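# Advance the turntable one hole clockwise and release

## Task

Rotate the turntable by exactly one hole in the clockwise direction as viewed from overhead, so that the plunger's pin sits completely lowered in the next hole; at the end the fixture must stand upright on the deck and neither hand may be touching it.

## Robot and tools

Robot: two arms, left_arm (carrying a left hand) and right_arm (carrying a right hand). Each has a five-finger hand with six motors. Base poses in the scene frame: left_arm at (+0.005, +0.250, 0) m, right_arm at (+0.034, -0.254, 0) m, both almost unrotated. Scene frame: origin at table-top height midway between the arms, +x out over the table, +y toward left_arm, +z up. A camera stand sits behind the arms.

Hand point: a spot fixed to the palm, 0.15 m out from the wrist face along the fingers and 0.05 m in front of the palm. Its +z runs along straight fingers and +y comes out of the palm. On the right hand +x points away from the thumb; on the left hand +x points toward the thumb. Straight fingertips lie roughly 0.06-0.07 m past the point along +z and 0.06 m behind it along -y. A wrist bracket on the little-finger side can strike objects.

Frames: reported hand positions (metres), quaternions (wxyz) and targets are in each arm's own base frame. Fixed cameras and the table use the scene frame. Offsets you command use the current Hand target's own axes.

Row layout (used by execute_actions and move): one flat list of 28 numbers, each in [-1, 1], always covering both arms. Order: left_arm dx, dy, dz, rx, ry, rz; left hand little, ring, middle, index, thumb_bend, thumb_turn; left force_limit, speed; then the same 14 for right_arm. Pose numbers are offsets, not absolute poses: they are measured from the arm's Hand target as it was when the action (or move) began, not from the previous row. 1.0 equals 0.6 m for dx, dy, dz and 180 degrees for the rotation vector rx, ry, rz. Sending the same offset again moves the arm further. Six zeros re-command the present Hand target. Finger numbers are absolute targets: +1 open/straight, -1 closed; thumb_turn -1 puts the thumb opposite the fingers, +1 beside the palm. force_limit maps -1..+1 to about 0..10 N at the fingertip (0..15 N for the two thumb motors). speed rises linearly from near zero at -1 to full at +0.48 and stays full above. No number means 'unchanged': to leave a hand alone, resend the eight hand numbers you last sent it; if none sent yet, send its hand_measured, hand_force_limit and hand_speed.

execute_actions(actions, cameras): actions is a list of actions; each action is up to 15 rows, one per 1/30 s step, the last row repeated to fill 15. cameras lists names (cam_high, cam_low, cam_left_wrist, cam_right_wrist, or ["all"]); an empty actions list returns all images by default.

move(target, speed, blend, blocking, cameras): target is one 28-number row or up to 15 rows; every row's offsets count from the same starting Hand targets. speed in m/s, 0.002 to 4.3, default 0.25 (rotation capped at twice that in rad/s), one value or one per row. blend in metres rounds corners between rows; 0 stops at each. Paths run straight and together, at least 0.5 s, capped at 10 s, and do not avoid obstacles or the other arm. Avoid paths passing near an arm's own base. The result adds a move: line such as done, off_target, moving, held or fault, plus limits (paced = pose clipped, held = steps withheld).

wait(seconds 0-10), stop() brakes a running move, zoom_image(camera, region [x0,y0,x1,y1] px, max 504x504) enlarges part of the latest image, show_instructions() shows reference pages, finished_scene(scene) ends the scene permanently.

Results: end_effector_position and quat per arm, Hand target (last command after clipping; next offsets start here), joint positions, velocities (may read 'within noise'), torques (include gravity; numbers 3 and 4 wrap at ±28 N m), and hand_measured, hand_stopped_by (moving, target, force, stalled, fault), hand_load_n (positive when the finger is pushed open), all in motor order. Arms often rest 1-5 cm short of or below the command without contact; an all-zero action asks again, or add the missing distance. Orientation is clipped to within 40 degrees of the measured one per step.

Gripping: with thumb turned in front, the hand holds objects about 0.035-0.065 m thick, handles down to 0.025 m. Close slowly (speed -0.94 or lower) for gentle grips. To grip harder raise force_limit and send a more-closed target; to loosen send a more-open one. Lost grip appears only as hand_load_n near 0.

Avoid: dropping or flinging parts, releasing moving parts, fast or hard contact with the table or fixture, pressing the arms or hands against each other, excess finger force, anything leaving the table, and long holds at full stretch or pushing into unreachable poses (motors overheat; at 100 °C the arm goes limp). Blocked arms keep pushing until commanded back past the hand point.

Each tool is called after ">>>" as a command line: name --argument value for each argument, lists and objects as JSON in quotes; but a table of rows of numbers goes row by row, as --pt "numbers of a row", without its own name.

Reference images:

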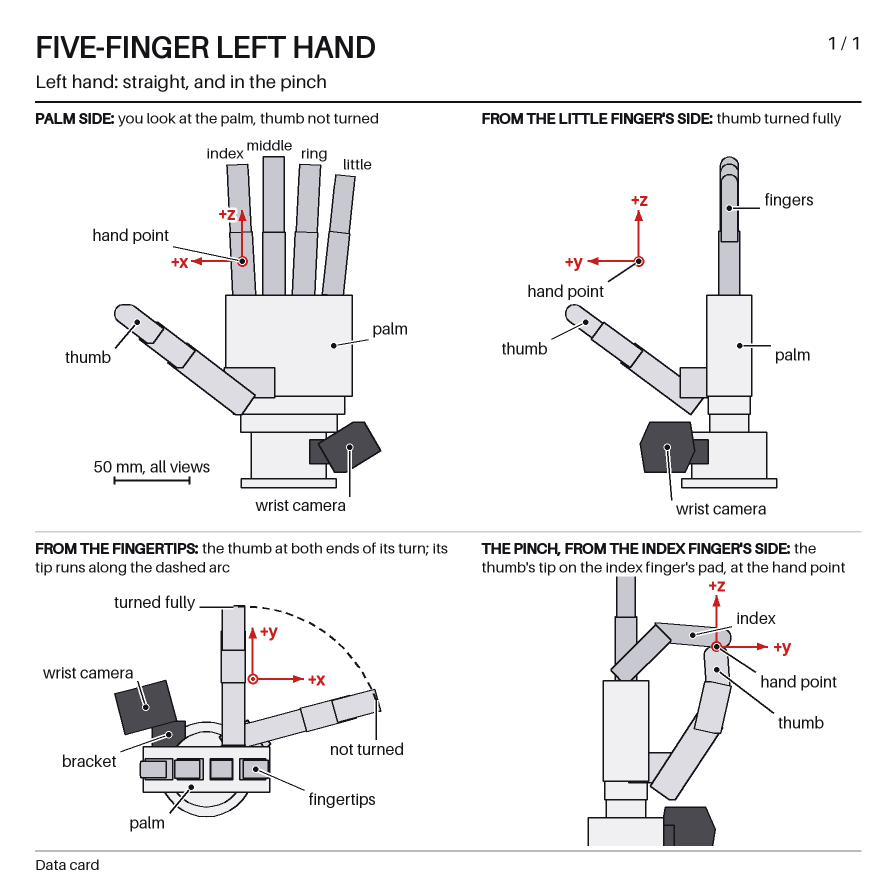

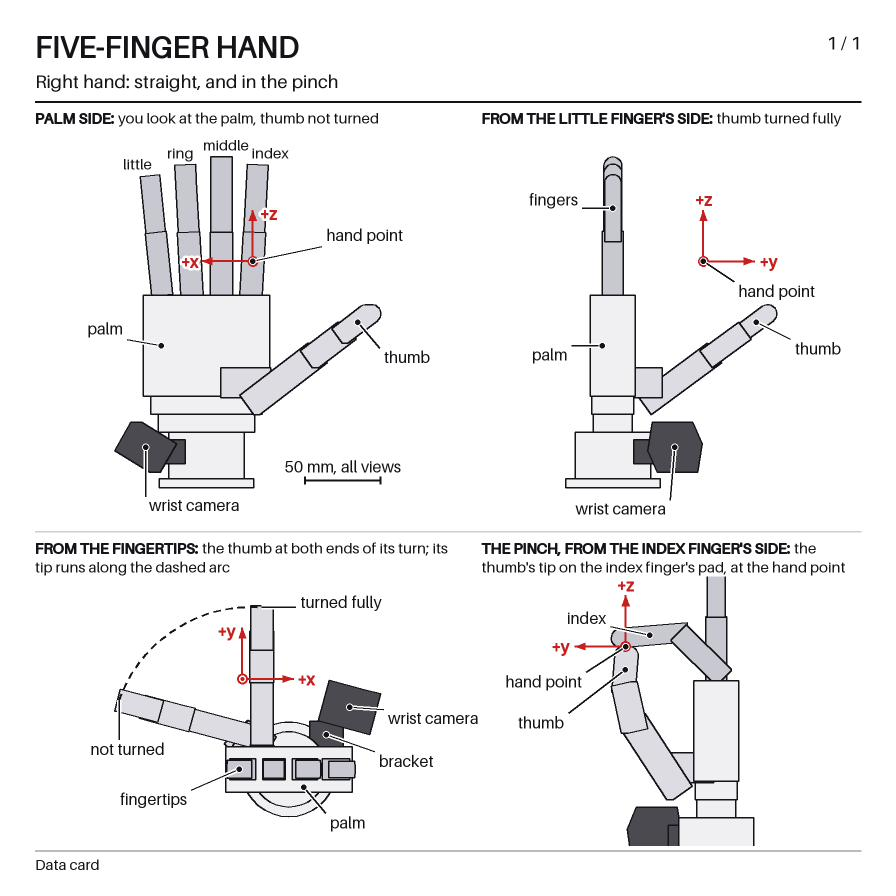

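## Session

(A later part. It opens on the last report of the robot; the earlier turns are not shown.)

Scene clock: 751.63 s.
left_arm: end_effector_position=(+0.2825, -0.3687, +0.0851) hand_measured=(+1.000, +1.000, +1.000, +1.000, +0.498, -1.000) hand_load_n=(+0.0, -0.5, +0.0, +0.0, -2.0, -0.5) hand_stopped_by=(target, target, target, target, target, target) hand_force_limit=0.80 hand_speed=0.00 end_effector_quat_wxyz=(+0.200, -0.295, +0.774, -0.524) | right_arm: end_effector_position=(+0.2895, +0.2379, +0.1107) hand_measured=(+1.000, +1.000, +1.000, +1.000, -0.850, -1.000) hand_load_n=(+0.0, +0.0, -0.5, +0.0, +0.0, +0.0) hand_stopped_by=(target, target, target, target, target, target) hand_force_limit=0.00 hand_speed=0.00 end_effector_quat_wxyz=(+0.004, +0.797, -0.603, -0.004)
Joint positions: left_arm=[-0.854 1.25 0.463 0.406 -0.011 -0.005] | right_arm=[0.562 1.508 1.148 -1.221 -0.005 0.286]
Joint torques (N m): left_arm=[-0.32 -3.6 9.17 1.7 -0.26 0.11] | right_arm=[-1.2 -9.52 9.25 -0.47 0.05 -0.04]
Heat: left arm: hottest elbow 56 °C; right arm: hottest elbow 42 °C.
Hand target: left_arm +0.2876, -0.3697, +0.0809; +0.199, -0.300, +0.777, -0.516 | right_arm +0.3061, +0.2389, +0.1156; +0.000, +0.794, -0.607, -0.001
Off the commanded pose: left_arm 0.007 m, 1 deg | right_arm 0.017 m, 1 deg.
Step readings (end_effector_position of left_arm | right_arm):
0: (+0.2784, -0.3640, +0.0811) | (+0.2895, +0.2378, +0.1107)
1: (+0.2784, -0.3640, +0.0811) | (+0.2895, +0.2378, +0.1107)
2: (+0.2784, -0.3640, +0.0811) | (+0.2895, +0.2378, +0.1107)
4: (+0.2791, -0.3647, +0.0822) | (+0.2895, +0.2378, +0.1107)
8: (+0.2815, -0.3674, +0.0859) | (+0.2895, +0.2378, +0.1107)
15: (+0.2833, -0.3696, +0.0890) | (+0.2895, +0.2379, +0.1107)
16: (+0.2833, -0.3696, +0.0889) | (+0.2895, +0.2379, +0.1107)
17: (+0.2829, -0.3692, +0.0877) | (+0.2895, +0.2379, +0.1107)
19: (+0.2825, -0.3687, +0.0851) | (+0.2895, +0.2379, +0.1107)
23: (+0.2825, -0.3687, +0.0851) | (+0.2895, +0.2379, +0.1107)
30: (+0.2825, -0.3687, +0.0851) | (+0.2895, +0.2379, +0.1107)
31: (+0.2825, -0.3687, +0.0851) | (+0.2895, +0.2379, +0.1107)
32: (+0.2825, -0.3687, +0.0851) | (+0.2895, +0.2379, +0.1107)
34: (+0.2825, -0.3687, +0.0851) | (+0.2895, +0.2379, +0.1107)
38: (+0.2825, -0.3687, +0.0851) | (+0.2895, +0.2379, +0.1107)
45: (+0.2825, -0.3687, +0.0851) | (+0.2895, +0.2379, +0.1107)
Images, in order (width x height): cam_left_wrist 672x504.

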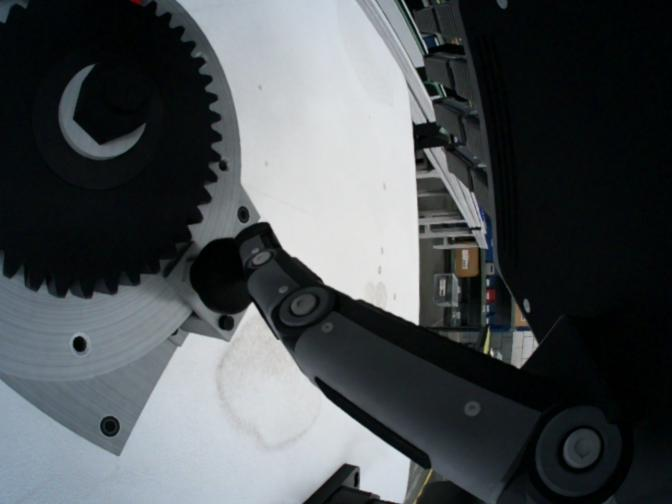

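>>> move --pt "0 -0.046 -0.0194 0 0 0 1 1 1 1 0.6 -1 0.8 0 0 0 0 0 0 0 1 1 1 1 -0.85 -1 0 0" --pt "-0.0023 -0.0035 -0.1167 -0.018 0 0 1 1 1 1 0.6 -1 0.8 0 0 0 0 0 0 0 1 1 1 1 -0.85 -1 0 0" --pt "-0.0023 0.0942 -0.0755 -0.018 0 0 1 1 1 1 0.4 -1 0.8 0 0 0 0 0 0 0 1 1 1 1 -0.85 -1 0 0" --speed 0.12 --blend '[0.02, 0.02, 0]' --cameras '["cam_left_wrist"]'

Scene clock: 794.87 s.
left_arm: end_effector_position=(+0.2442, -0.3255, +0.0520) hand_measured=(+1.000, +1.000, +1.000, +1.000, +0.400, -1.000) hand_load_n=(+0.0, -0.5, +0.0, +0.0, -0.5, +0.0) hand_stopped_by=(target, target, target, target, target, target) hand_force_limit=0.80 hand_speed=0.00 end_effector_quat_wxyz=(+0.188, -0.303, +0.792, -0.496) | right_arm: end_effector_position=(+0.2895, +0.2379, +0.1106) hand_measured=(+1.000, +1.000, +1.000, +1.000, -0.850, -1.000) hand_load_n=(+0.0, +0.0, +0.0, +0.0, +0.0, +0.0) hand_stopped_by=(target, target, target, target, target, target) hand_force_limit=0.00 hand_speed=0.00 end_effector_quat_wxyz=(+0.004, +0.797, -0.603, -0.005)
Joint positions: left_arm=[-0.854 1.158 0.329 0.377 -0.01 -0.007] | right_arm=[0.561 1.509 1.149 -1.221 -0.006 0.286]
Joint torques (N m): left_arm=[-0.44 -2.49 6.64 3.14 -0.22 0.09] | right_arm=[-1.2 -9.58 9.22 -0.46 0.09 -0.05]
Heat: left arm: hottest elbow 50 °C; right arm: hottest elbow 46 °C.
Hand target: left_arm +0.2458, -0.3216, +0.0464; +0.191, -0.306, +0.792, -0.493 | right_arm +0.3061, +0.2390, +0.1155; +0.000, +0.794, -0.607, -0.001
Off the commanded pose: left_arm 0.007 m, 1 deg | right_arm 0.017 m, 1 deg.
move: off_target (right_arm); blend cut to 0.0149 m at target 1; target 3's new numbers were sent with left_arm's hand 0.013 m and 1 deg from that target
Images, in order (width x height): cam_left_wrist 672x504.

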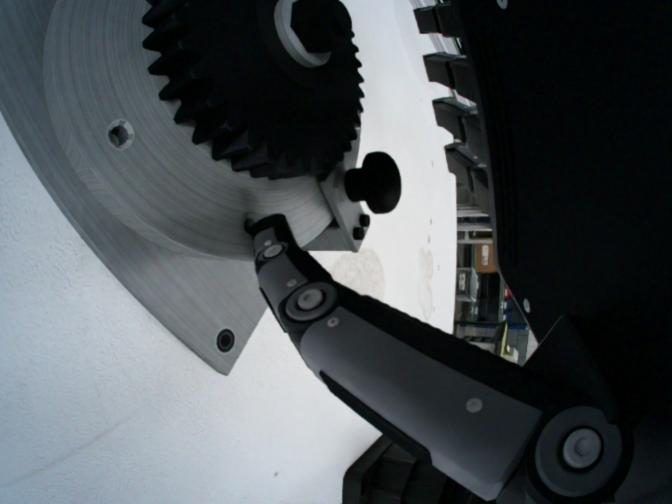

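>>> zoom_image --camera "cam_left_wrist" --region '[210, 130, 430, 290]'

Scaled by 2.291 from the camera's 672x504 image, which has a finer 960x720 frame.

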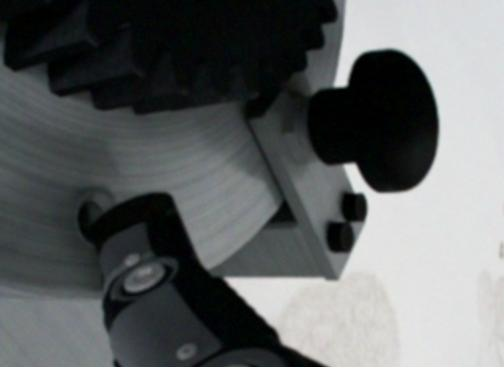

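>>> zoom_image --camera "cam_left_wrist" --region '[300, 130, 420, 250]'

Scaled by 4.200 from the camera's 672x504 image, which has a finer 960x720 frame.

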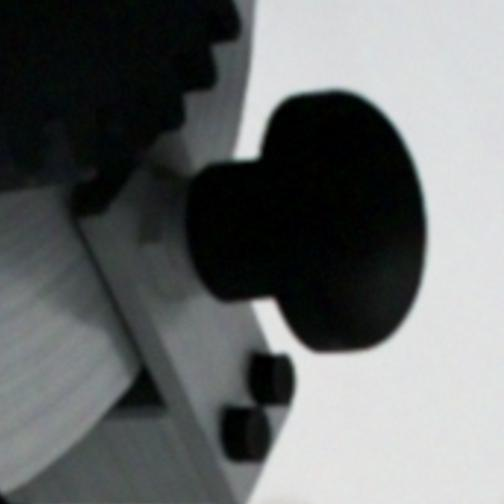

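>>> move --pt "0.0008 -0.1123 0.0438 0.012 0 0 1 1 1 1 0.42 -1 0.8 0 0 0 0 0 0 0 1 1 1 1 -0.85 -1 0 0" --pt "0.001 -0.104 0.0695 0.012 0 0 1 1 1 1 0.42 -1 0.8 0 0 0 0 0 0 0 1 1 1 1 -0.85 -1 0 0" --speed 0.06 --cameras '["cam_left_wrist"]'

>>> zoom_image --camera "cam_left_wrist" --region '[230, 140, 400, 290]'

Scene clock: 848.70 s.
left_arm: end_effector_position=(+0.2663, -0.3503, +0.0595) hand_measured=(+1.000, +1.000, +1.000, +1.000, +0.420, -1.000) hand_load_n=(+0.0, +0.0, +0.0, +0.0, +0.0, +0.0) hand_stopped_by=(target, target, target, target, target, target) hand_force_limit=0.80 hand_speed=0.00 end_effector_quat_wxyz=(+0.184, -0.306, +0.799, -0.484) | right_arm: end_effector_position=(+0.2896, +0.2378, +0.1106) hand_measured=(+1.000, +1.000, +1.000, +1.000, -0.850, -1.000) hand_load_n=(+0.0, +0.0, +0.0, +0.0, -0.5, +0.0) hand_stopped_by=(target, target, target, target, target, target) hand_force_limit=0.00 hand_speed=0.00 end_effector_quat_wxyz=(+0.004, +0.797, -0.604, -0.005)
Joint positions: left_arm=[-0.853 1.237 0.439 0.317 -0.01 -0.007] | right_arm=[0.561 1.509 1.149 -1.221 -0.006 0.286]
Joint torques (N m): left_arm=[0.21 -4.19 12.19 3 -0.18 0.08] | right_arm=[-1.2 -9.47 9.24 -0.43 0.09 -0.04]
Heat: left arm: hottest elbow 47 °C; right arm: hottest elbow 48 °C.
Hand target: left_arm +0.2890, -0.3702, +0.0842; +0.196, -0.302, +0.782, -0.508 | right_arm +0.3062, +0.2389, +0.1155; +0.000, +0.794, -0.607, -0.001
Off the commanded pose: left_arm 0.039 m, 4 deg | right_arm 0.017 m, 1 deg.
move: off_target (left_arm, right_arm)
Images, in order (width x height): cam_left_wrist 672x504.

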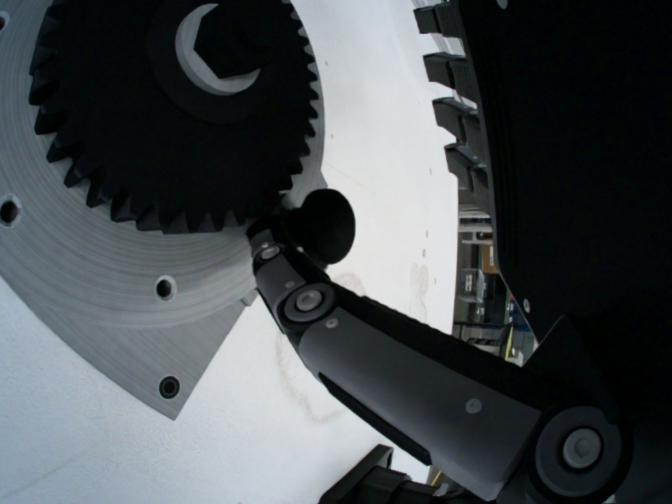

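Scaled by 2.965 from the camera's 672x504 image, which has a finer 960x720 frame.

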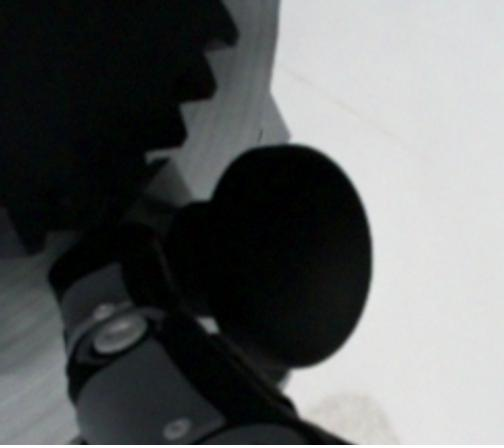

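>>> move --pt "-0.0013 0.1047 -0.0813 -0.012 0 0 1 1 1 1 0.42 -1 0.8 0 0 0 0 0 0 0 1 1 1 1 -0.85 -1 0 0" --pt "0 -0.0052 -0.0327 0 0 0 1 1 1 1 0.42 -1 0.8 0 0 0 0 0 0 0 1 1 1 1 -0.85 -1 0 0" --pt "0 0.0042 -0.0072 0 0 0 1 1 1 1 0.42 -1 0.8 0 0 0 0 0 0 0 1 1 1 1 -0.85 -1 0 0" --speed '[0.12, 0.07, 0.05]' --cameras '["cam_left_wrist"]'

>>> zoom_image --camera "cam_left_wrist" --region '[230, 140, 400, 290]'

Scene clock: 885.63 s.
left_arm: end_effector_position=(+0.2630, -0.3466, +0.0586) hand_measured=(+1.000, +1.000, +1.000, +1.000, +0.420, -1.000) hand_load_n=(+0.0, +0.0, +0.0, +0.0, +0.0, +0.0) hand_stopped_by=(target, target, target, target, target, target) hand_force_limit=0.80 hand_speed=0.00 end_effector_quat_wxyz=(+0.184, -0.306, +0.799, -0.484) | right_arm: end_effector_position=(+0.2896, +0.2378, +0.1106) hand_measured=(+1.000, +1.000, +1.000, +1.000, -0.850, -1.000) hand_load_n=(+0.0, +0.0, -0.5, +0.0, +0.0, +0.0) hand_stopped_by=(target, target, target, target, target, target) hand_force_limit=0.00 hand_speed=0.00 end_effector_quat_wxyz=(+0.004, +0.797, -0.604, -0.005)
Joint positions: left_arm=[-0.853 1.224 0.426 0.316 -0.01 -0.008] | right_arm=[0.561 1.509 1.149 -1.221 -0.006 0.286]
Joint torques (N m): left_arm=[-0.09 -4.72 12.3 3 -0.18 0.1] | right_arm=[-1.2 -9.64 9.21 -0.43 0.08 -0.04]
Heat: left arm: hottest elbow 49 °C; right arm: hottest elbow 48 °C.
Hand target: left_arm +0.2856, -0.3665, +0.0838; +0.196, -0.302, +0.782, -0.509 | right_arm +0.3062, +0.2389, +0.1155; +0.000, +0.794, -0.607, -0.001
Off the commanded pose: left_arm 0.039 m, 4 deg | right_arm 0.017 m, 1 deg.
move: off_target (left_arm, right_arm)
Images, in order (width x height): cam_left_wrist 672x504.

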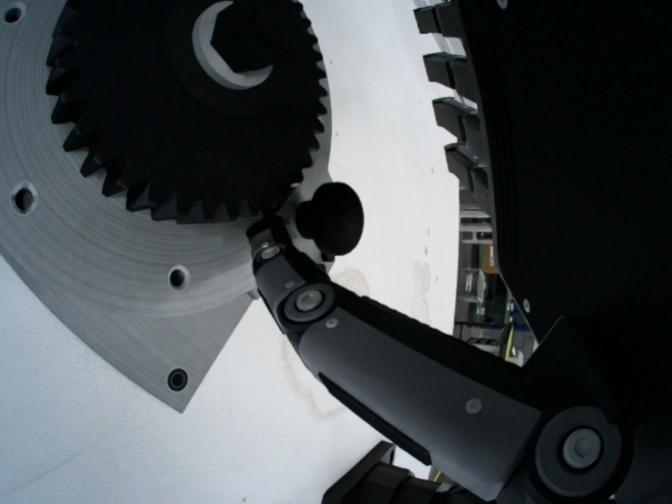

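Scaled by 2.965 from the camera's 672x504 image, which has a finer 960x720 frame.

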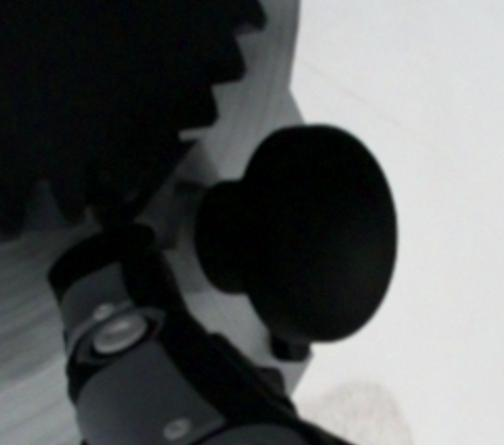

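>>> execute_actions --actions '[[[0,0,0,0,0,0,1,1,-0.5,-0.5,0.42,-1,-0.3,-0.85,0,0,0,0,0,0,1,1,1,1,-0.85,-1,0,0]],[[0,0,0,0,0,0,1,1,-0.5,-0.5,0.42,-1,-0.3,-0.85,0,0,0,0,0,0,1,1,1,1,-0.85,-1,0,0]]]' --cameras '[]'

>>> wait --seconds 1

>>> execute_actions --actions '[[[0,0,0,0,0,0,1,1,-0.6,-0.6,-0.3,-1,0.6,-0.9,0,0,0,0,0,0,1,1,1,1,-0.85,-1,0,0]],[[0,0,0,0,0,0,1,1,-0.6,-0.6,-0.3,-1,0.6,-0.9,0,0,0,0,0,0,1,1,1,1,-0.85,-1,0,0]]]' --cameras '["cam_left_wrist"]'

>>> zoom_image --camera "cam_left_wrist" --region '[230, 140, 400, 290]'

Scene clock: 904.67 s.
left_arm: end_effector_position=(+0.2646, -0.3483, +0.0590) hand_measured=(+1.000, +1.000, -0.040, -0.070, +0.420, -1.000) hand_load_n=(+0.0, +0.0, +0.0, +1.0, +0.0, +0.0) hand_stopped_by=(target, target, force, force, target, target) hand_force_limit=-0.30 hand_speed=-0.85 end_effector_quat_wxyz=(+0.184, -0.306, +0.799, -0.485) | right_arm: end_effector_position=(+0.2896, +0.2378, +0.1106) hand_measured=(+1.000, +1.000, +1.000, +1.000, -0.850, -1.000) hand_load_n=(-0.5, +0.0, -0.5, +0.0, +0.0, -0.5) hand_stopped_by=(target, target, target, target, target, target) hand_force_limit=0.00 hand_speed=0.00 end_effector_quat_wxyz=(+0.004, +0.797, -0.604, -0.005)
Joint positions: left_arm=[-0.853 1.231 0.432 0.319 -0.01 -0.008] | right_arm=[0.561 1.509 1.149 -1.221 -0.006 0.286]
Joint torques (N m): left_arm=[-0.09 -4.13 11.79 2.91 -0.17 0.12] | right_arm=[-1.2 -9.52 9.24 -0.42 0.09 -0.04]
Heat: left arm: hottest elbow 52 °C; right arm: hottest elbow 48 °C.
Hand target: left_arm +0.2855, -0.3664, +0.0835; +0.196, -0.302, +0.782, -0.508 | right_arm +0.3062, +0.2389, +0.1155; +0.000, +0.794, -0.607, -0.001
Off the commanded pose: left_arm 0.037 m, 4 deg | right_arm 0.017 m, 1 deg.
Step readings (end_effector_position of left_arm | right_arm):
0: (+0.2630, -0.3466, +0.0586) | (+0.2896, +0.2378, +0.1106)
1: (+0.2630, -0.3466, +0.0586) | (+0.2896, +0.2378, +0.1106)
2: (+0.2630, -0.3466, +0.0586) | (+0.2896, +0.2378, +0.1106)
4: (+0.2630, -0.3466, +0.0586) | (+0.2896, +0.2378, +0.1106)
8: (+0.2630, -0.3466, +0.0586) | (+0.2896, +0.2378, +0.1106)
15: (+0.2630, -0.3466, +0.0586) | (+0.2896, +0.2378, +0.1106)
16: (+0.2630, -0.3466, +0.0586) | (+0.2896, +0.2378, +0.1106)
17: (+0.2630, -0.3466, +0.0586) | (+0.2896, +0.2378, +0.1106)
19: (+0.2630, -0.3466, +0.0586) | (+0.2896, +0.2378, +0.1106)
23: (+0.2630, -0.3466, +0.0586) | (+0.2896, +0.2378, +0.1106)
30: (+0.2630, -0.3466, +0.0586) | (+0.2896, +0.2378, +0.1106)
No camera images: "cameras" was empty.

Scene clock: 905.67 s.
left_arm: end_effector_position=(+0.2646, -0.3483, +0.0590) hand_measured=(+1.000, +1.000, -0.040, -0.070, +0.420, -1.000) hand_load_n=(+0.0, +0.0, -0.5, +1.0, +0.0, +0.0) hand_stopped_by=(target, target, force, force, target, target) hand_force_limit=-0.30 hand_speed=-0.85 end_effector_quat_wxyz=(+0.184, -0.306, +0.799, -0.485) | right_arm: end_effector_position=(+0.2896, +0.2378, +0.1106) hand_measured=(+1.000, +1.000, +1.000, +1.000, -0.850, -1.000) hand_load_n=(+0.0, +0.0, +0.0, +0.0, +0.0, +0.5) hand_stopped_by=(target, target, target, target, target, target) hand_force_limit=0.00 hand_speed=0.00 end_effector_quat_wxyz=(+0.004, +0.797, -0.604, -0.005)
Joint positions: left_arm=[-0.853 1.231 0.432 0.319 -0.01 -0.008] | right_arm=[0.561 1.509 1.149 -1.221 -0.006 0.286]
Joint torques (N m): left_arm=[-0.56 -4.78 11.99 3 -0.18 0.16] | right_arm=[-1.14 -9.58 9.22 -0.44 0.1 -0.04]
Heat: left arm: hottest elbow 52 °C; right arm: hottest elbow 48 °C.
Hand target: left_arm +0.2855, -0.3664, +0.0835; +0.196, -0.302, +0.782, -0.508 | right_arm +0.3062, +0.2389, +0.1155; +0.000, +0.794, -0.607, -0.001
Off the commanded pose: left_arm 0.037 m, 4 deg | right_arm 0.017 m, 1 deg.
wait: 1.00 s; at rest by 0.17 s

Scene clock: 906.87 s.
left_arm: end_effector_position=(+0.2672, -0.3515, +0.0581) hand_measured=(+1.000, +1.000, -0.138, -0.140, +0.348, -1.000) hand_load_n=(+0.0, +0.0, +11.5, +5.0, +11.5, +0.5) hand_stopped_by=(target, target, force, force, force, target) hand_force_limit=0.60 hand_speed=-0.90 end_effector_quat_wxyz=(+0.184, -0.305, +0.799, -0.485) | right_arm: end_effector_position=(+0.2896, +0.2378, +0.1106) hand_measured=(+1.000, +1.000, +1.000, +1.000, -0.850, -1.000) hand_load_n=(+0.0, +0.0, +0.0, +0.0, +0.0, +0.0) hand_stopped_by=(target, target, target, target, target, target) hand_force_limit=0.00 hand_speed=0.00 end_effector_quat_wxyz=(+0.004, +0.797, -0.604, -0.005)
Joint positions: left_arm=[-0.853 1.247 0.441 0.325 -0.009 -0.006] | right_arm=[0.561 1.509 1.149 -1.221 -0.006 0.286]
Joint torques (N m): left_arm=[0.26 -5.48 11.22 3.12 -0.21 0.11] | right_arm=[-1.2 -9.47 9.25 -0.4 0.08 -0.04]
Heat: left arm: hottest elbow 52 °C; right arm: hottest elbow 48 °C.
Hand target: left_arm +0.2856, -0.3665, +0.0836; +0.196, -0.302, +0.782, -0.508 | right_arm +0.3062, +0.2389, +0.1155; +0.000, +0.794, -0.607, -0.001
Off the commanded pose: left_arm 0.035 m, 4 deg | right_arm 0.017 m, 1 deg.
Step readings (end_effector_position of left_arm | right_arm):
0: (+0.2646, -0.3483, +0.0590) | (+0.2896, +0.2378, +0.1106)
1: (+0.2646, -0.3483, +0.0590) | (+0.2896, +0.2378, +0.1106)
2: (+0.2646, -0.3483, +0.0590) | (+0.2896, +0.2378, +0.1106)
4: (+0.2648, -0.3486, +0.0591) | (+0.2896, +0.2378, +0.1106)
8: (+0.2661, -0.3501, +0.0587) | (+0.2896, +0.2378, +0.1106)
15: (+0.2672, -0.3515, +0.0581) | (+0.2896, +0.2378, +0.1106)
16: (+0.2672, -0.3515, +0.0581) | (+0.2896, +0.2378, +0.1106)
17: (+0.2672, -0.3515, +0.0581) | (+0.2896, +0.2378, +0.1106)
19: (+0.2672, -0.3514, +0.0581) | (+0.2896, +0.2378, +0.1106)
23: (+0.2672, -0.3515, +0.0581) | (+0.2896, +0.2378, +0.1106)
30: (+0.2672, -0.3515, +0.0581) | (+0.2896, +0.2378, +0.1106)
Images, in order (width x height): cam_left_wrist 672x504.

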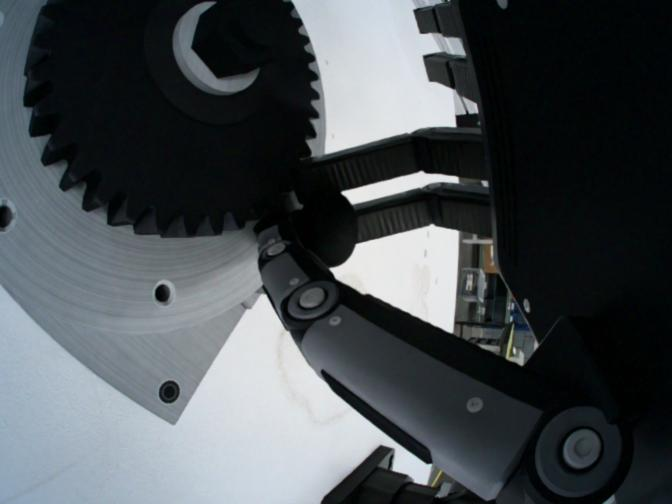

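Scaled by 2.965 from the camera's 672x504 image, which has a finer 960x720 frame.

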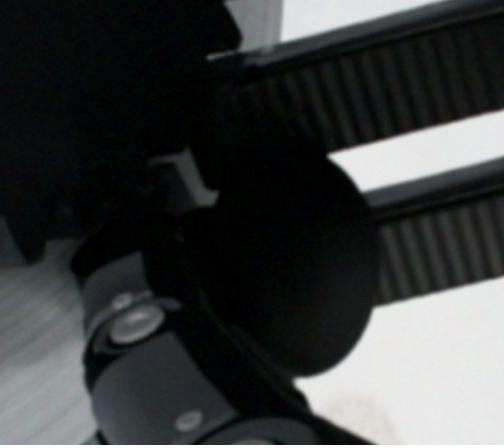

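>>> move --pt "0 -0.036 -0.001 0 0 0 1 1 -0.6 -0.6 -0.3 -1 0.6 -0.9 0 0 0 0 0 0 1 1 1 1 -0.85 -1 0 0" --pt "0 -0.066 0.002 0.035 0 0 1 1 -0.6 -0.6 -0.3 -1 0.6 -0.9 0 0 0 0 0 0 1 1 1 1 -0.85 -1 0 0" --speed 0.05 --cameras '["cam_left_wrist"]'

Scene clock: 961.80 s.
left_arm: end_effector_position=(+0.2689, -0.3534, +0.0614) hand_measured=(+1.000, +1.000, -0.138, -0.140, +0.348, -1.000) hand_load_n=(+0.0, +0.0, +9.0, +3.5, +13.5, +1.5) hand_stopped_by=(target, target, force, force, force, target) hand_force_limit=0.60 hand_speed=-0.90 end_effector_quat_wxyz=(+0.186, -0.300, +0.800, -0.486) | right_arm: end_effector_position=(+0.2896, +0.2378, +0.1106) hand_measured=(+1.000, +1.000, +1.000, +1.000, -0.850, -1.000) hand_load_n=(+0.0, +0.0, +0.0, +0.0, +0.0, +0.0) hand_stopped_by=(target, target, target, target, target, target) hand_force_limit=0.00 hand_speed=0.00 end_effector_quat_wxyz=(+0.004, +0.797, -0.604, -0.005)
Joint positions: left_arm=[-0.853 1.244 0.449 0.318 -0.006 0.004] | right_arm=[0.561 1.509 1.149 -1.221 -0.006 0.286]
Joint torques (N m): left_arm=[-0.26 -8.88 11.44 6.01 -0.35 0] | right_arm=[-1.2 -9.47 9.22 -0.44 0.09 -0.04]
Heat: left arm: hottest elbow 50 °C; right arm: hottest elbow 49 °C.
Hand target: left_arm +0.2972, -0.3792, +0.1194; +0.213, -0.291, +0.753, -0.551 | right_arm +0.3062, +0.2389, +0.1155; +0.000, +0.794, -0.607, -0.001
Off the commanded pose: left_arm 0.069 m, 10 deg | right_arm 0.017 m, 1 deg.
move: off_target (left_arm, right_arm)
Images, in order (width x height): cam_left_wrist 672x504.

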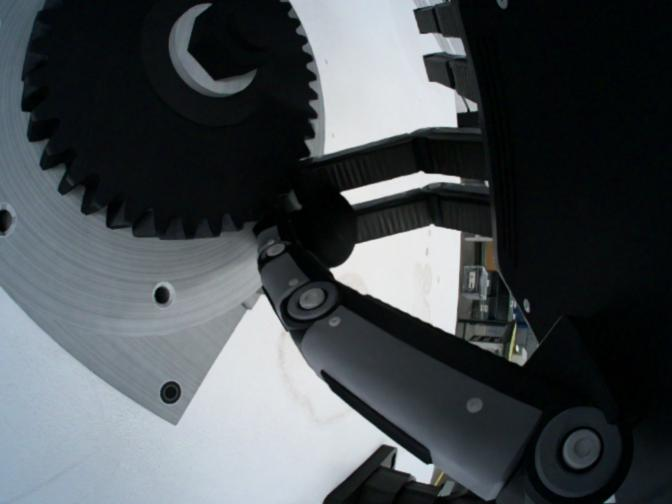

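>>> move --target '[0,-0.03,0.003,0.03,0,0,1,1,-0.6,-0.6,-0.3,-1,0.6,-0.9,0,0,0,0,0,0,1,1,1,1,-0.85,-1,0,0]' --speed 0.05 --cameras '["cam_left_wrist"]'

>>> zoom_image --camera "cam_left_wrist" --region '[220, 140, 388, 266]'

Scene clock: 969.23 s.
left_arm: end_effector_position=(+0.2691, -0.3534, +0.0649) hand_measured=(+1.000, +1.000, -0.138, -0.140, +0.348, -1.000) hand_load_n=(+0.0, +0.0, +5.5, +7.5, +16.0, +1.0) hand_stopped_by=(target, target, force, force, force, target) hand_force_limit=0.60 hand_speed=-0.90 end_effector_quat_wxyz=(+0.195, -0.294, +0.785, -0.509) | right_arm: end_effector_position=(+0.2896, +0.2378, +0.1106) hand_measured=(+1.000, +1.000, +1.000, +1.000, -0.850, -1.000) hand_load_n=(+0.0, +0.0, +0.0, +0.0, -0.5, +0.0) hand_stopped_by=(target, target, target, target, target, target) hand_force_limit=0.00 hand_speed=0.00 end_effector_quat_wxyz=(+0.004, +0.797, -0.604, -0.005)
Joint positions: left_arm=[-0.853 1.244 0.413 0.415 -0.006 0.005] | right_arm=[0.561 1.509 1.149 -1.221 -0.006 0.286]
Joint torques (N m): left_arm=[-0.09 -9.23 12.23 6.37 -0.33 0.04] | right_arm=[-1.2 -9.52 9.22 -0.43 0.08 -0.05]
Heat: left arm: hottest elbow 50 °C; right arm: hottest elbow 49 °C.
Hand target: left_arm +0.3020, -0.3845, +0.1360; +0.226, -0.280, +0.726, -0.585 | right_arm +0.3062, +0.2389, +0.1155; +0.000, +0.794, -0.607, -0.001
Off the commanded pose: left_arm 0.084 m, 12 deg | right_arm 0.017 m, 1 deg.
move: off_target (left_arm, right_arm)
Images, in order (width x height): cam_left_wrist 672x504.

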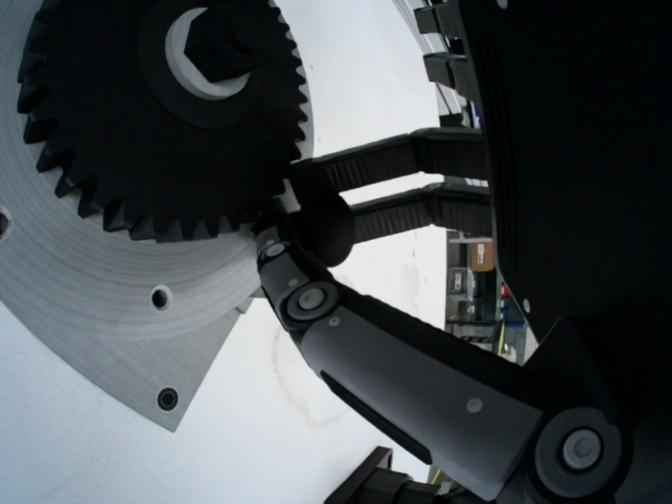

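Scaled by 3.000 from the camera's 672x504 image, which has a finer 960x720 frame.

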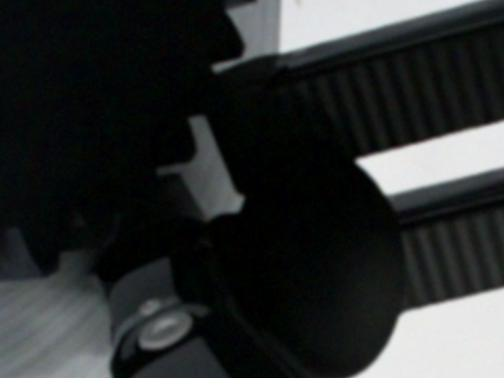

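>>> move --target '[0,-0.022,0.002,0.02,0,0,1,1,-0.6,-0.6,-0.3,-1,0.6,-0.9,0,0,0,0,0,0,1,1,1,1,-0.85,-1,0,0]' --speed 0.05 --cameras '["cam_left_wrist"]'

>>> zoom_image --camera "cam_left_wrist" --region '[220, 140, 388, 266]'

Scene clock: 977.87 s.
left_arm: end_effector_position=(+0.2690, -0.3532, +0.0669) hand_measured=(+1.000, +1.000, -0.138, -0.140, +0.348, -1.000) hand_load_n=(+0.0, +0.0, +4.5, +10.5, +16.0, +2.0) hand_stopped_by=(target, target, force, force, force, target) hand_force_limit=0.60 hand_speed=-0.90 end_effector_quat_wxyz=(+0.201, -0.290, +0.776, -0.523) | right_arm: end_effector_position=(+0.2899, +0.2375, +0.1106) hand_measured=(+1.000, +1.000, +1.000, +1.000, -0.850, -1.000) hand_load_n=(+0.0, +0.0, +0.0, +0.0, +0.0, +0.0) hand_stopped_by=(target, target, target, target, target, target) hand_force_limit=0.00 hand_speed=0.00 end_effector_quat_wxyz=(+0.004, +0.797, -0.604, -0.005)
Joint positions: left_arm=[-0.853 1.247 0.392 0.474 -0.006 0.006] | right_arm=[0.56 1.509 1.149 -1.221 -0.006 0.286]
Joint torques (N m): left_arm=[-0.09 -8.18 12.37 7.28 -0.31 -0.01] | right_arm=[-1.14 -9.52 9.26 -0.43 0.09 -0.04]
Heat: left arm: hottest elbow 50 °C; right arm: hottest elbow 49 °C.
Hand target: left_arm +0.3047, -0.3874, +0.1485; +0.235, -0.273, +0.708, -0.608 | right_arm +0.3062, +0.2388, +0.1155; +0.000, +0.794, -0.608, -0.001
Off the commanded pose: left_arm 0.095 m, 13 deg | right_arm 0.017 m, 1 deg.
move: off_target (left_arm, right_arm)
Images, in order (width x height): cam_left_wrist 672x504.

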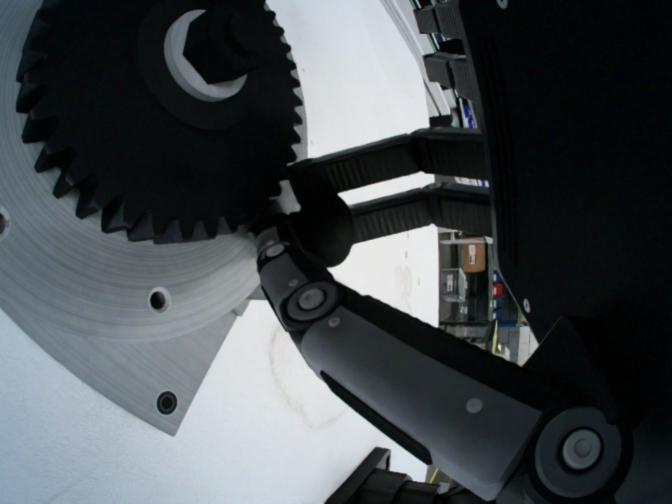

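Scaled by 3.000 from the camera's 672x504 image, which has a finer 960x720 frame.

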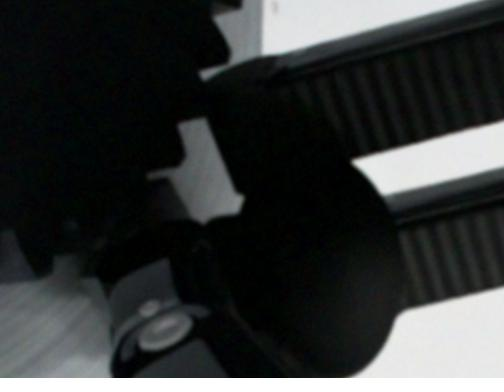

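>>> move --pt "0 0 0 0 0 0 1 1 -0.6 -0.6 -0.3 -1 0.6 -0.9 -0.03 0 0 0 0 0 1 1 1 1 -0.85 -1 0 0" --pt "0 0 0 0 0 0 1 1 -0.6 -0.6 -0.3 -1 0.6 -0.9 -0.03 0.028 0 0 0 0 1 1 1 1 -0.85 -1 0 0" --speed 0.05 --cameras '["cam_left_wrist","cam_right_wrist"]'

Scene clock: 993.03 s.
left_arm: end_effector_position=(+0.2691, -0.3533, +0.0670) hand_measured=(+1.000, +1.000, -0.138, -0.140, +0.348, -1.000) hand_load_n=(+0.0, +0.0, +4.5, +10.5, +16.5, +2.5) hand_stopped_by=(target, target, force, force, force, target) hand_force_limit=0.60 hand_speed=-0.90 end_effector_quat_wxyz=(+0.201, -0.290, +0.776, -0.523) | right_arm: end_effector_position=(+0.2891, +0.2422, +0.1107) hand_measured=(+1.000, +1.000, +1.000, +1.000, -0.850, -1.000) hand_load_n=(+0.0, +0.0, -1.5, +0.0, +0.0, +0.0) hand_stopped_by=(target, target, target, target, target, target) hand_force_limit=0.00 hand_speed=0.00 end_effector_quat_wxyz=(+0.010, +0.791, -0.612, -0.001)
Joint positions: left_arm=[-0.853 1.247 0.392 0.474 -0.006 0.006] | right_arm=[0.573 1.518 1.159 -1.232 0.005 0.32]
Joint torques (N m): left_arm=[0.15 -8.7 12.49 7.34 -0.43 0.01] | right_arm=[1.61 -12.69 6.54 0.14 -0.32 0.1]
Heat: left arm: hottest elbow 52 °C; right arm: hottest elbow 49 °C.
Hand target: left_arm +0.3047, -0.3874, +0.1486; +0.235, -0.273, +0.707, -0.608 | right_arm +0.2852, +0.2519, +0.1156; +0.000, +0.794, -0.607, -0.001
Off the commanded pose: left_arm 0.095 m, 13 deg | right_arm 0.011 m, 1 deg.
move: off_target (left_arm, right_arm)
Images, in order (width x height): cam_left_wrist 672x504, cam_right_wrist 672x504.

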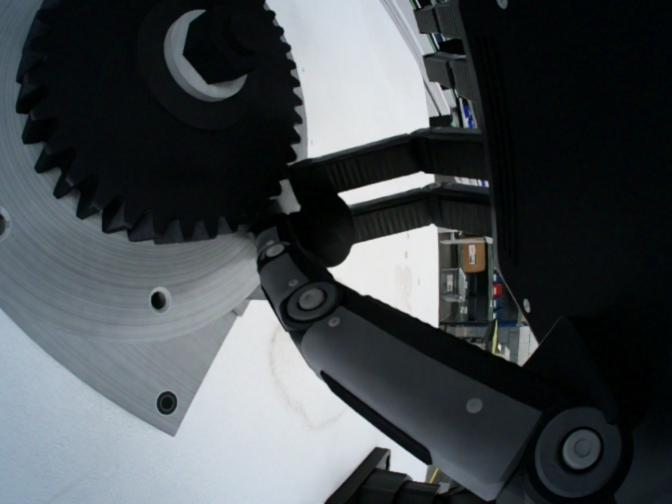

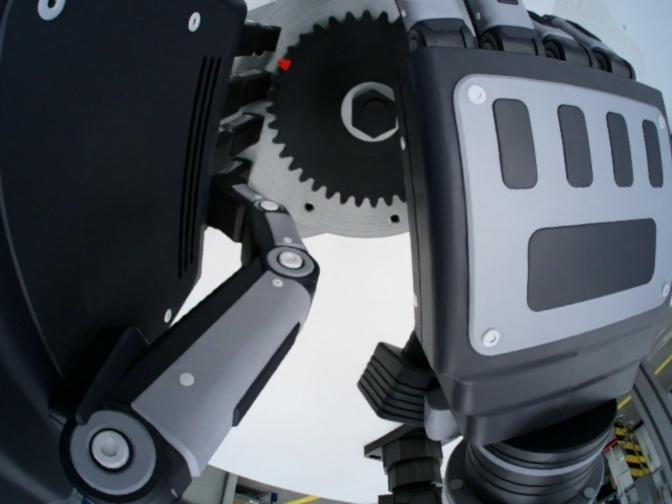

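>>> move --target '[0,0,0,0,0,0,1,1,-0.6,-0.6,-0.3,-1,0.6,-0.9,0.03,0.008,0,0,0,0,1,1,1,1,-0.85,-1,0,0]' --speed 0.05 --cameras '["cam_left_wrist","cam_right_wrist"]'

Scene clock: 1002.60 s.
left_arm: end_effector_position=(+0.2691, -0.3533, +0.0670) hand_measured=(+1.000, +1.000, -0.138, -0.140, +0.348, -1.000) hand_load_n=(+0.0, +0.0, +4.5, +10.5, +16.0, +2.5) hand_stopped_by=(target, target, force, force, force, target) hand_force_limit=0.60 hand_speed=-0.90 end_effector_quat_wxyz=(+0.201, -0.290, +0.776, -0.523) | right_arm: end_effector_position=(+0.2861, +0.2388, +0.1105) hand_measured=(+1.000, +1.000, +1.000, +1.000, -0.850, -1.000) hand_load_n=(+0.0, +0.0, +0.0, +0.0, +0.0, +0.0) hand_stopped_by=(target, target, target, target, target, target) hand_force_limit=0.00 hand_speed=0.00 end_effector_quat_wxyz=(+0.004, +0.796, -0.605, +0.000)
Joint positions: left_arm=[-0.853 1.247 0.392 0.474 -0.006 0.006] | right_arm=[0.571 1.5 1.14 -1.218 0.002 0.3]
Joint torques (N m): left_arm=[-1.32 -8.88 12.34 7.27 -0.33 -0.04] | right_arm=[-0.91 -13.22 5.94 -0.31 -0.2 -0.02]
Heat: left arm: hottest elbow 53 °C; right arm: hottest elbow 47 °C.
Hand target: left_arm +0.3047, -0.3874, +0.1486; +0.235, -0.273, +0.707, -0.608 | right_arm +0.2854, +0.2332, +0.1156; +0.000, +0.794, -0.607, -0.001
Off the commanded pose: left_arm 0.095 m, 13 deg | right_arm 0.008 m, 1 deg.
move: off_target (left_arm)
Images, in order (width x height): cam_left_wrist 672x504, cam_right_wrist 672x504.

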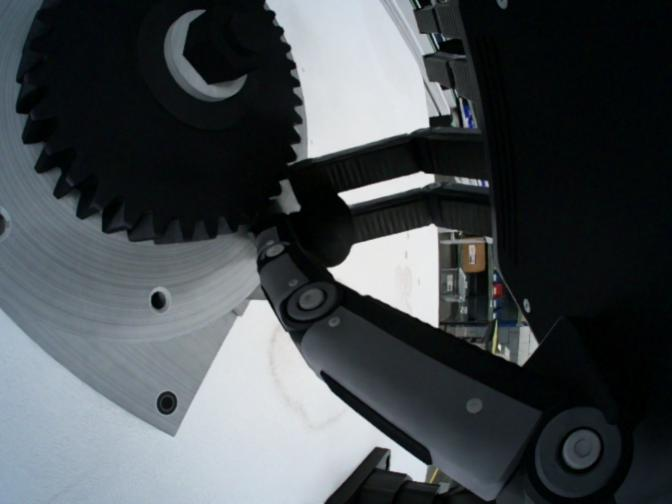

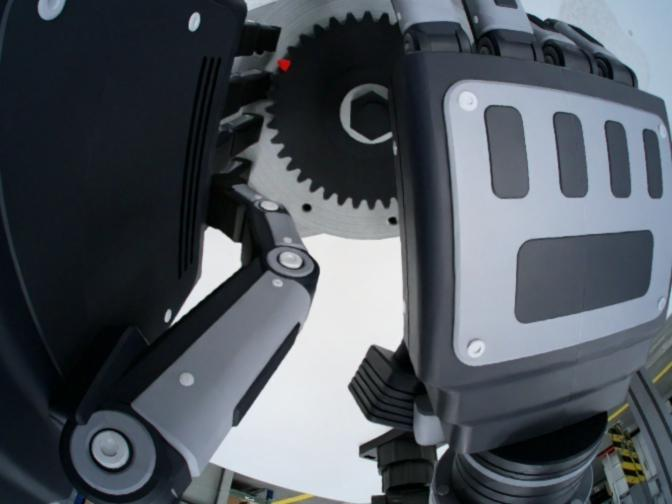

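>>> move --pt "0 0 0 0 0 0 1 1 -0.6 -0.6 -0.3 -1 0.6 -0.9 -0.045 0 0 0 0 0 1 1 1 1 -0.85 -1 0 0" --pt "0 0 0 0 0 0 1 1 -0.6 -0.6 -0.3 -1 0.6 -0.9 -0.035 0.022 0 0 0 0 1 1 1 1 -0.85 -1 0 0" --speed 0.05 --cameras '["cam_right_wrist"]'

>>> zoom_image --camera "cam_right_wrist" --region '[200, 0, 420, 165]'

Scene clock: 1020.43 s.
left_arm: end_effector_position=(+0.2692, -0.3533, +0.0671) hand_measured=(+1.000, +1.000, -0.138, -0.140, +0.348, -1.000) hand_load_n=(+0.0, +0.0, +4.5, +10.5, +17.0, +2.5) hand_stopped_by=(target, target, force, force, force, target) hand_force_limit=0.60 hand_speed=-0.90 end_effector_quat_wxyz=(+0.201, -0.290, +0.776, -0.523) | right_arm: end_effector_position=(+0.2847, +0.2415, +0.1091) hand_measured=(+1.000, +1.000, +1.000, +1.000, -0.850, -1.000) hand_load_n=(+0.0, +0.5, +0.0, +0.0, +0.0, +0.0) hand_stopped_by=(target, target, target, target, target, target) hand_force_limit=0.00 hand_speed=0.00 end_effector_quat_wxyz=(+0.001, +0.790, -0.613, +0.010)
Joint positions: left_arm=[-0.853 1.247 0.392 0.475 -0.006 0.007] | right_arm=[0.584 1.49 1.129 -1.205 0.019 0.332]
Joint torques (N m): left_arm=[-0.09 -8.18 12.4 7.24 -0.38 0.06] | right_arm=[2.2 -13.45 5.7 -0.92 -0.77 0.2]
Heat: left arm: hottest elbow 54 °C; right arm: hottest elbow 46 °C.
Hand target: left_arm +0.3047, -0.3874, +0.1486; +0.235, -0.273, +0.708, -0.608 | right_arm +0.2671, +0.2500, +0.1156; +0.000, +0.794, -0.608, -0.001
Off the commanded pose: left_arm 0.095 m, 13 deg | right_arm 0.021 m, 1 deg.
move: off_target (left_arm, right_arm)
Images, in order (width x height): cam_right_wrist 672x504.

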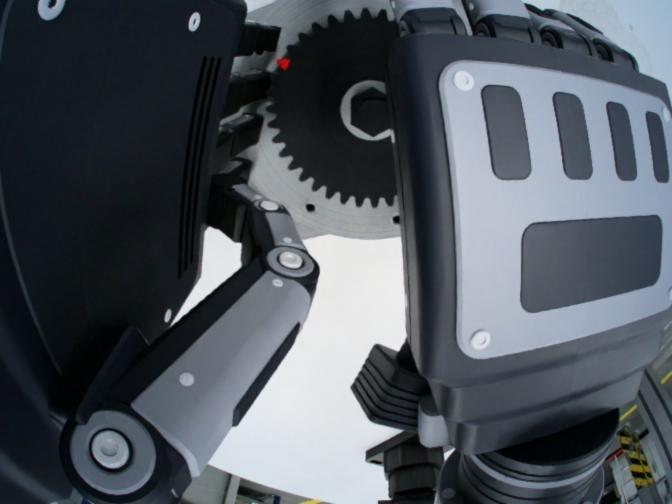

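Scaled by 2.291 from the camera's 672x504 image, which has a finer 960x720 frame.

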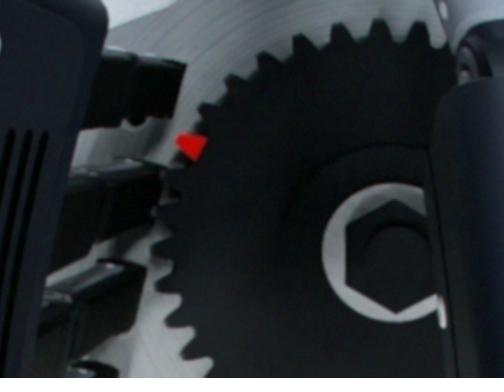

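>>> move --target '[0,0,0,0,0,0,1,1,-0.6,-0.6,-0.3,-1,0.6,-0.9,0.045,0.0,0,0,0,0,1,1,1,1,-0.85,-1,0,0]' --speed 0.05 --cameras '["cam_left_wrist","cam_right_wrist"]'

>>> zoom_image --camera "cam_right_wrist" --region '[200, 0, 420, 165]'

Scene clock: 1034.50 s.
left_arm: end_effector_position=(+0.2692, -0.3533, +0.0671) hand_measured=(+1.000, +1.000, -0.138, -0.140, +0.348, -1.000) hand_load_n=(+0.0, +0.0, +4.0, +10.5, +16.5, +2.0) hand_stopped_by=(target, target, force, force, force, target) hand_force_limit=0.60 hand_speed=-0.90 end_effector_quat_wxyz=(+0.201, -0.290, +0.776, -0.523) | right_arm: end_effector_position=(+0.2845, +0.2363, +0.1096) hand_measured=(+1.000, +1.000, +1.000, +1.000, -0.850, -1.000) hand_load_n=(+0.5, +0.5, +0.0, +0.0, +0.0, +0.0) hand_stopped_by=(target, target, target, target, target, target) hand_force_limit=0.00 hand_speed=0.00 end_effector_quat_wxyz=(-0.010, +0.798, -0.603, +0.004)
Joint positions: left_arm=[-0.853 1.247 0.392 0.475 -0.006 0.007] | right_arm=[0.567 1.474 1.112 -1.187 0 0.292]
Joint torques (N m): left_arm=[-1.14 -9.29 12.53 7.31 -0.32 0] | right_arm=[-0.91 -13.45 5.26 -1.5 -0.14 -0.02]
Heat: left arm: hottest elbow 55 °C; right arm: hottest elbow 45 °C.
Hand target: left_arm +0.3047, -0.3874, +0.1486; +0.235, -0.273, +0.708, -0.608 | right_arm +0.2742, +0.2240, +0.1156; +0.000, +0.794, -0.607, -0.001
Off the commanded pose: left_arm 0.095 m, 13 deg | right_arm 0.017 m, 1 deg.
move: off_target (left_arm, right_arm)
Images, in order (width x height): cam_left_wrist 672x504, cam_right_wrist 672x504.

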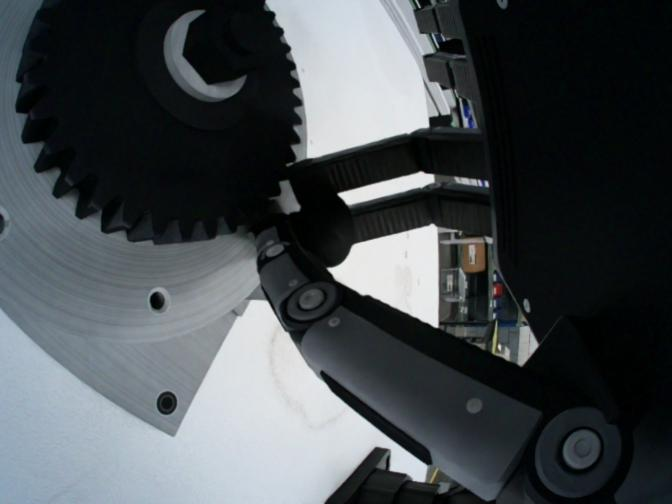

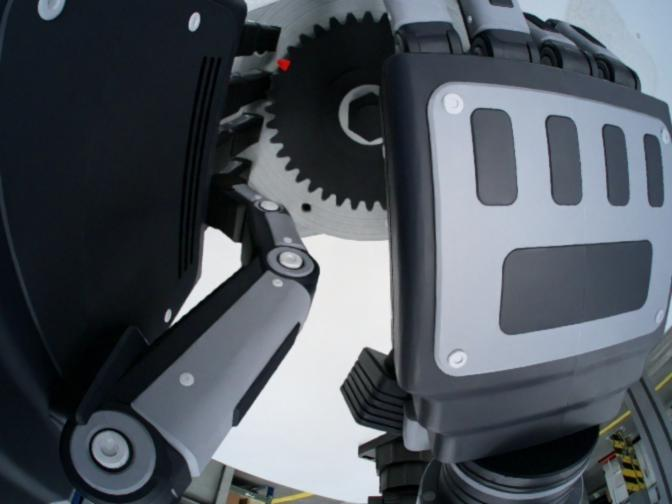

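Scaled by 2.291 from the camera's 672x504 image, which has a finer 960x720 frame.

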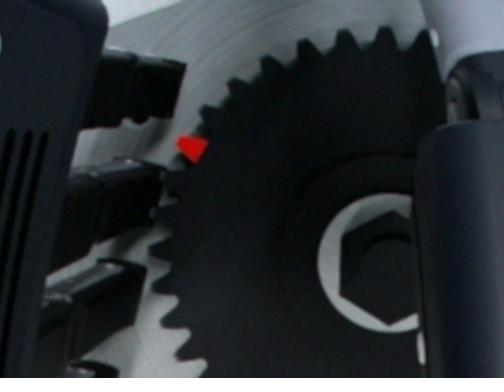

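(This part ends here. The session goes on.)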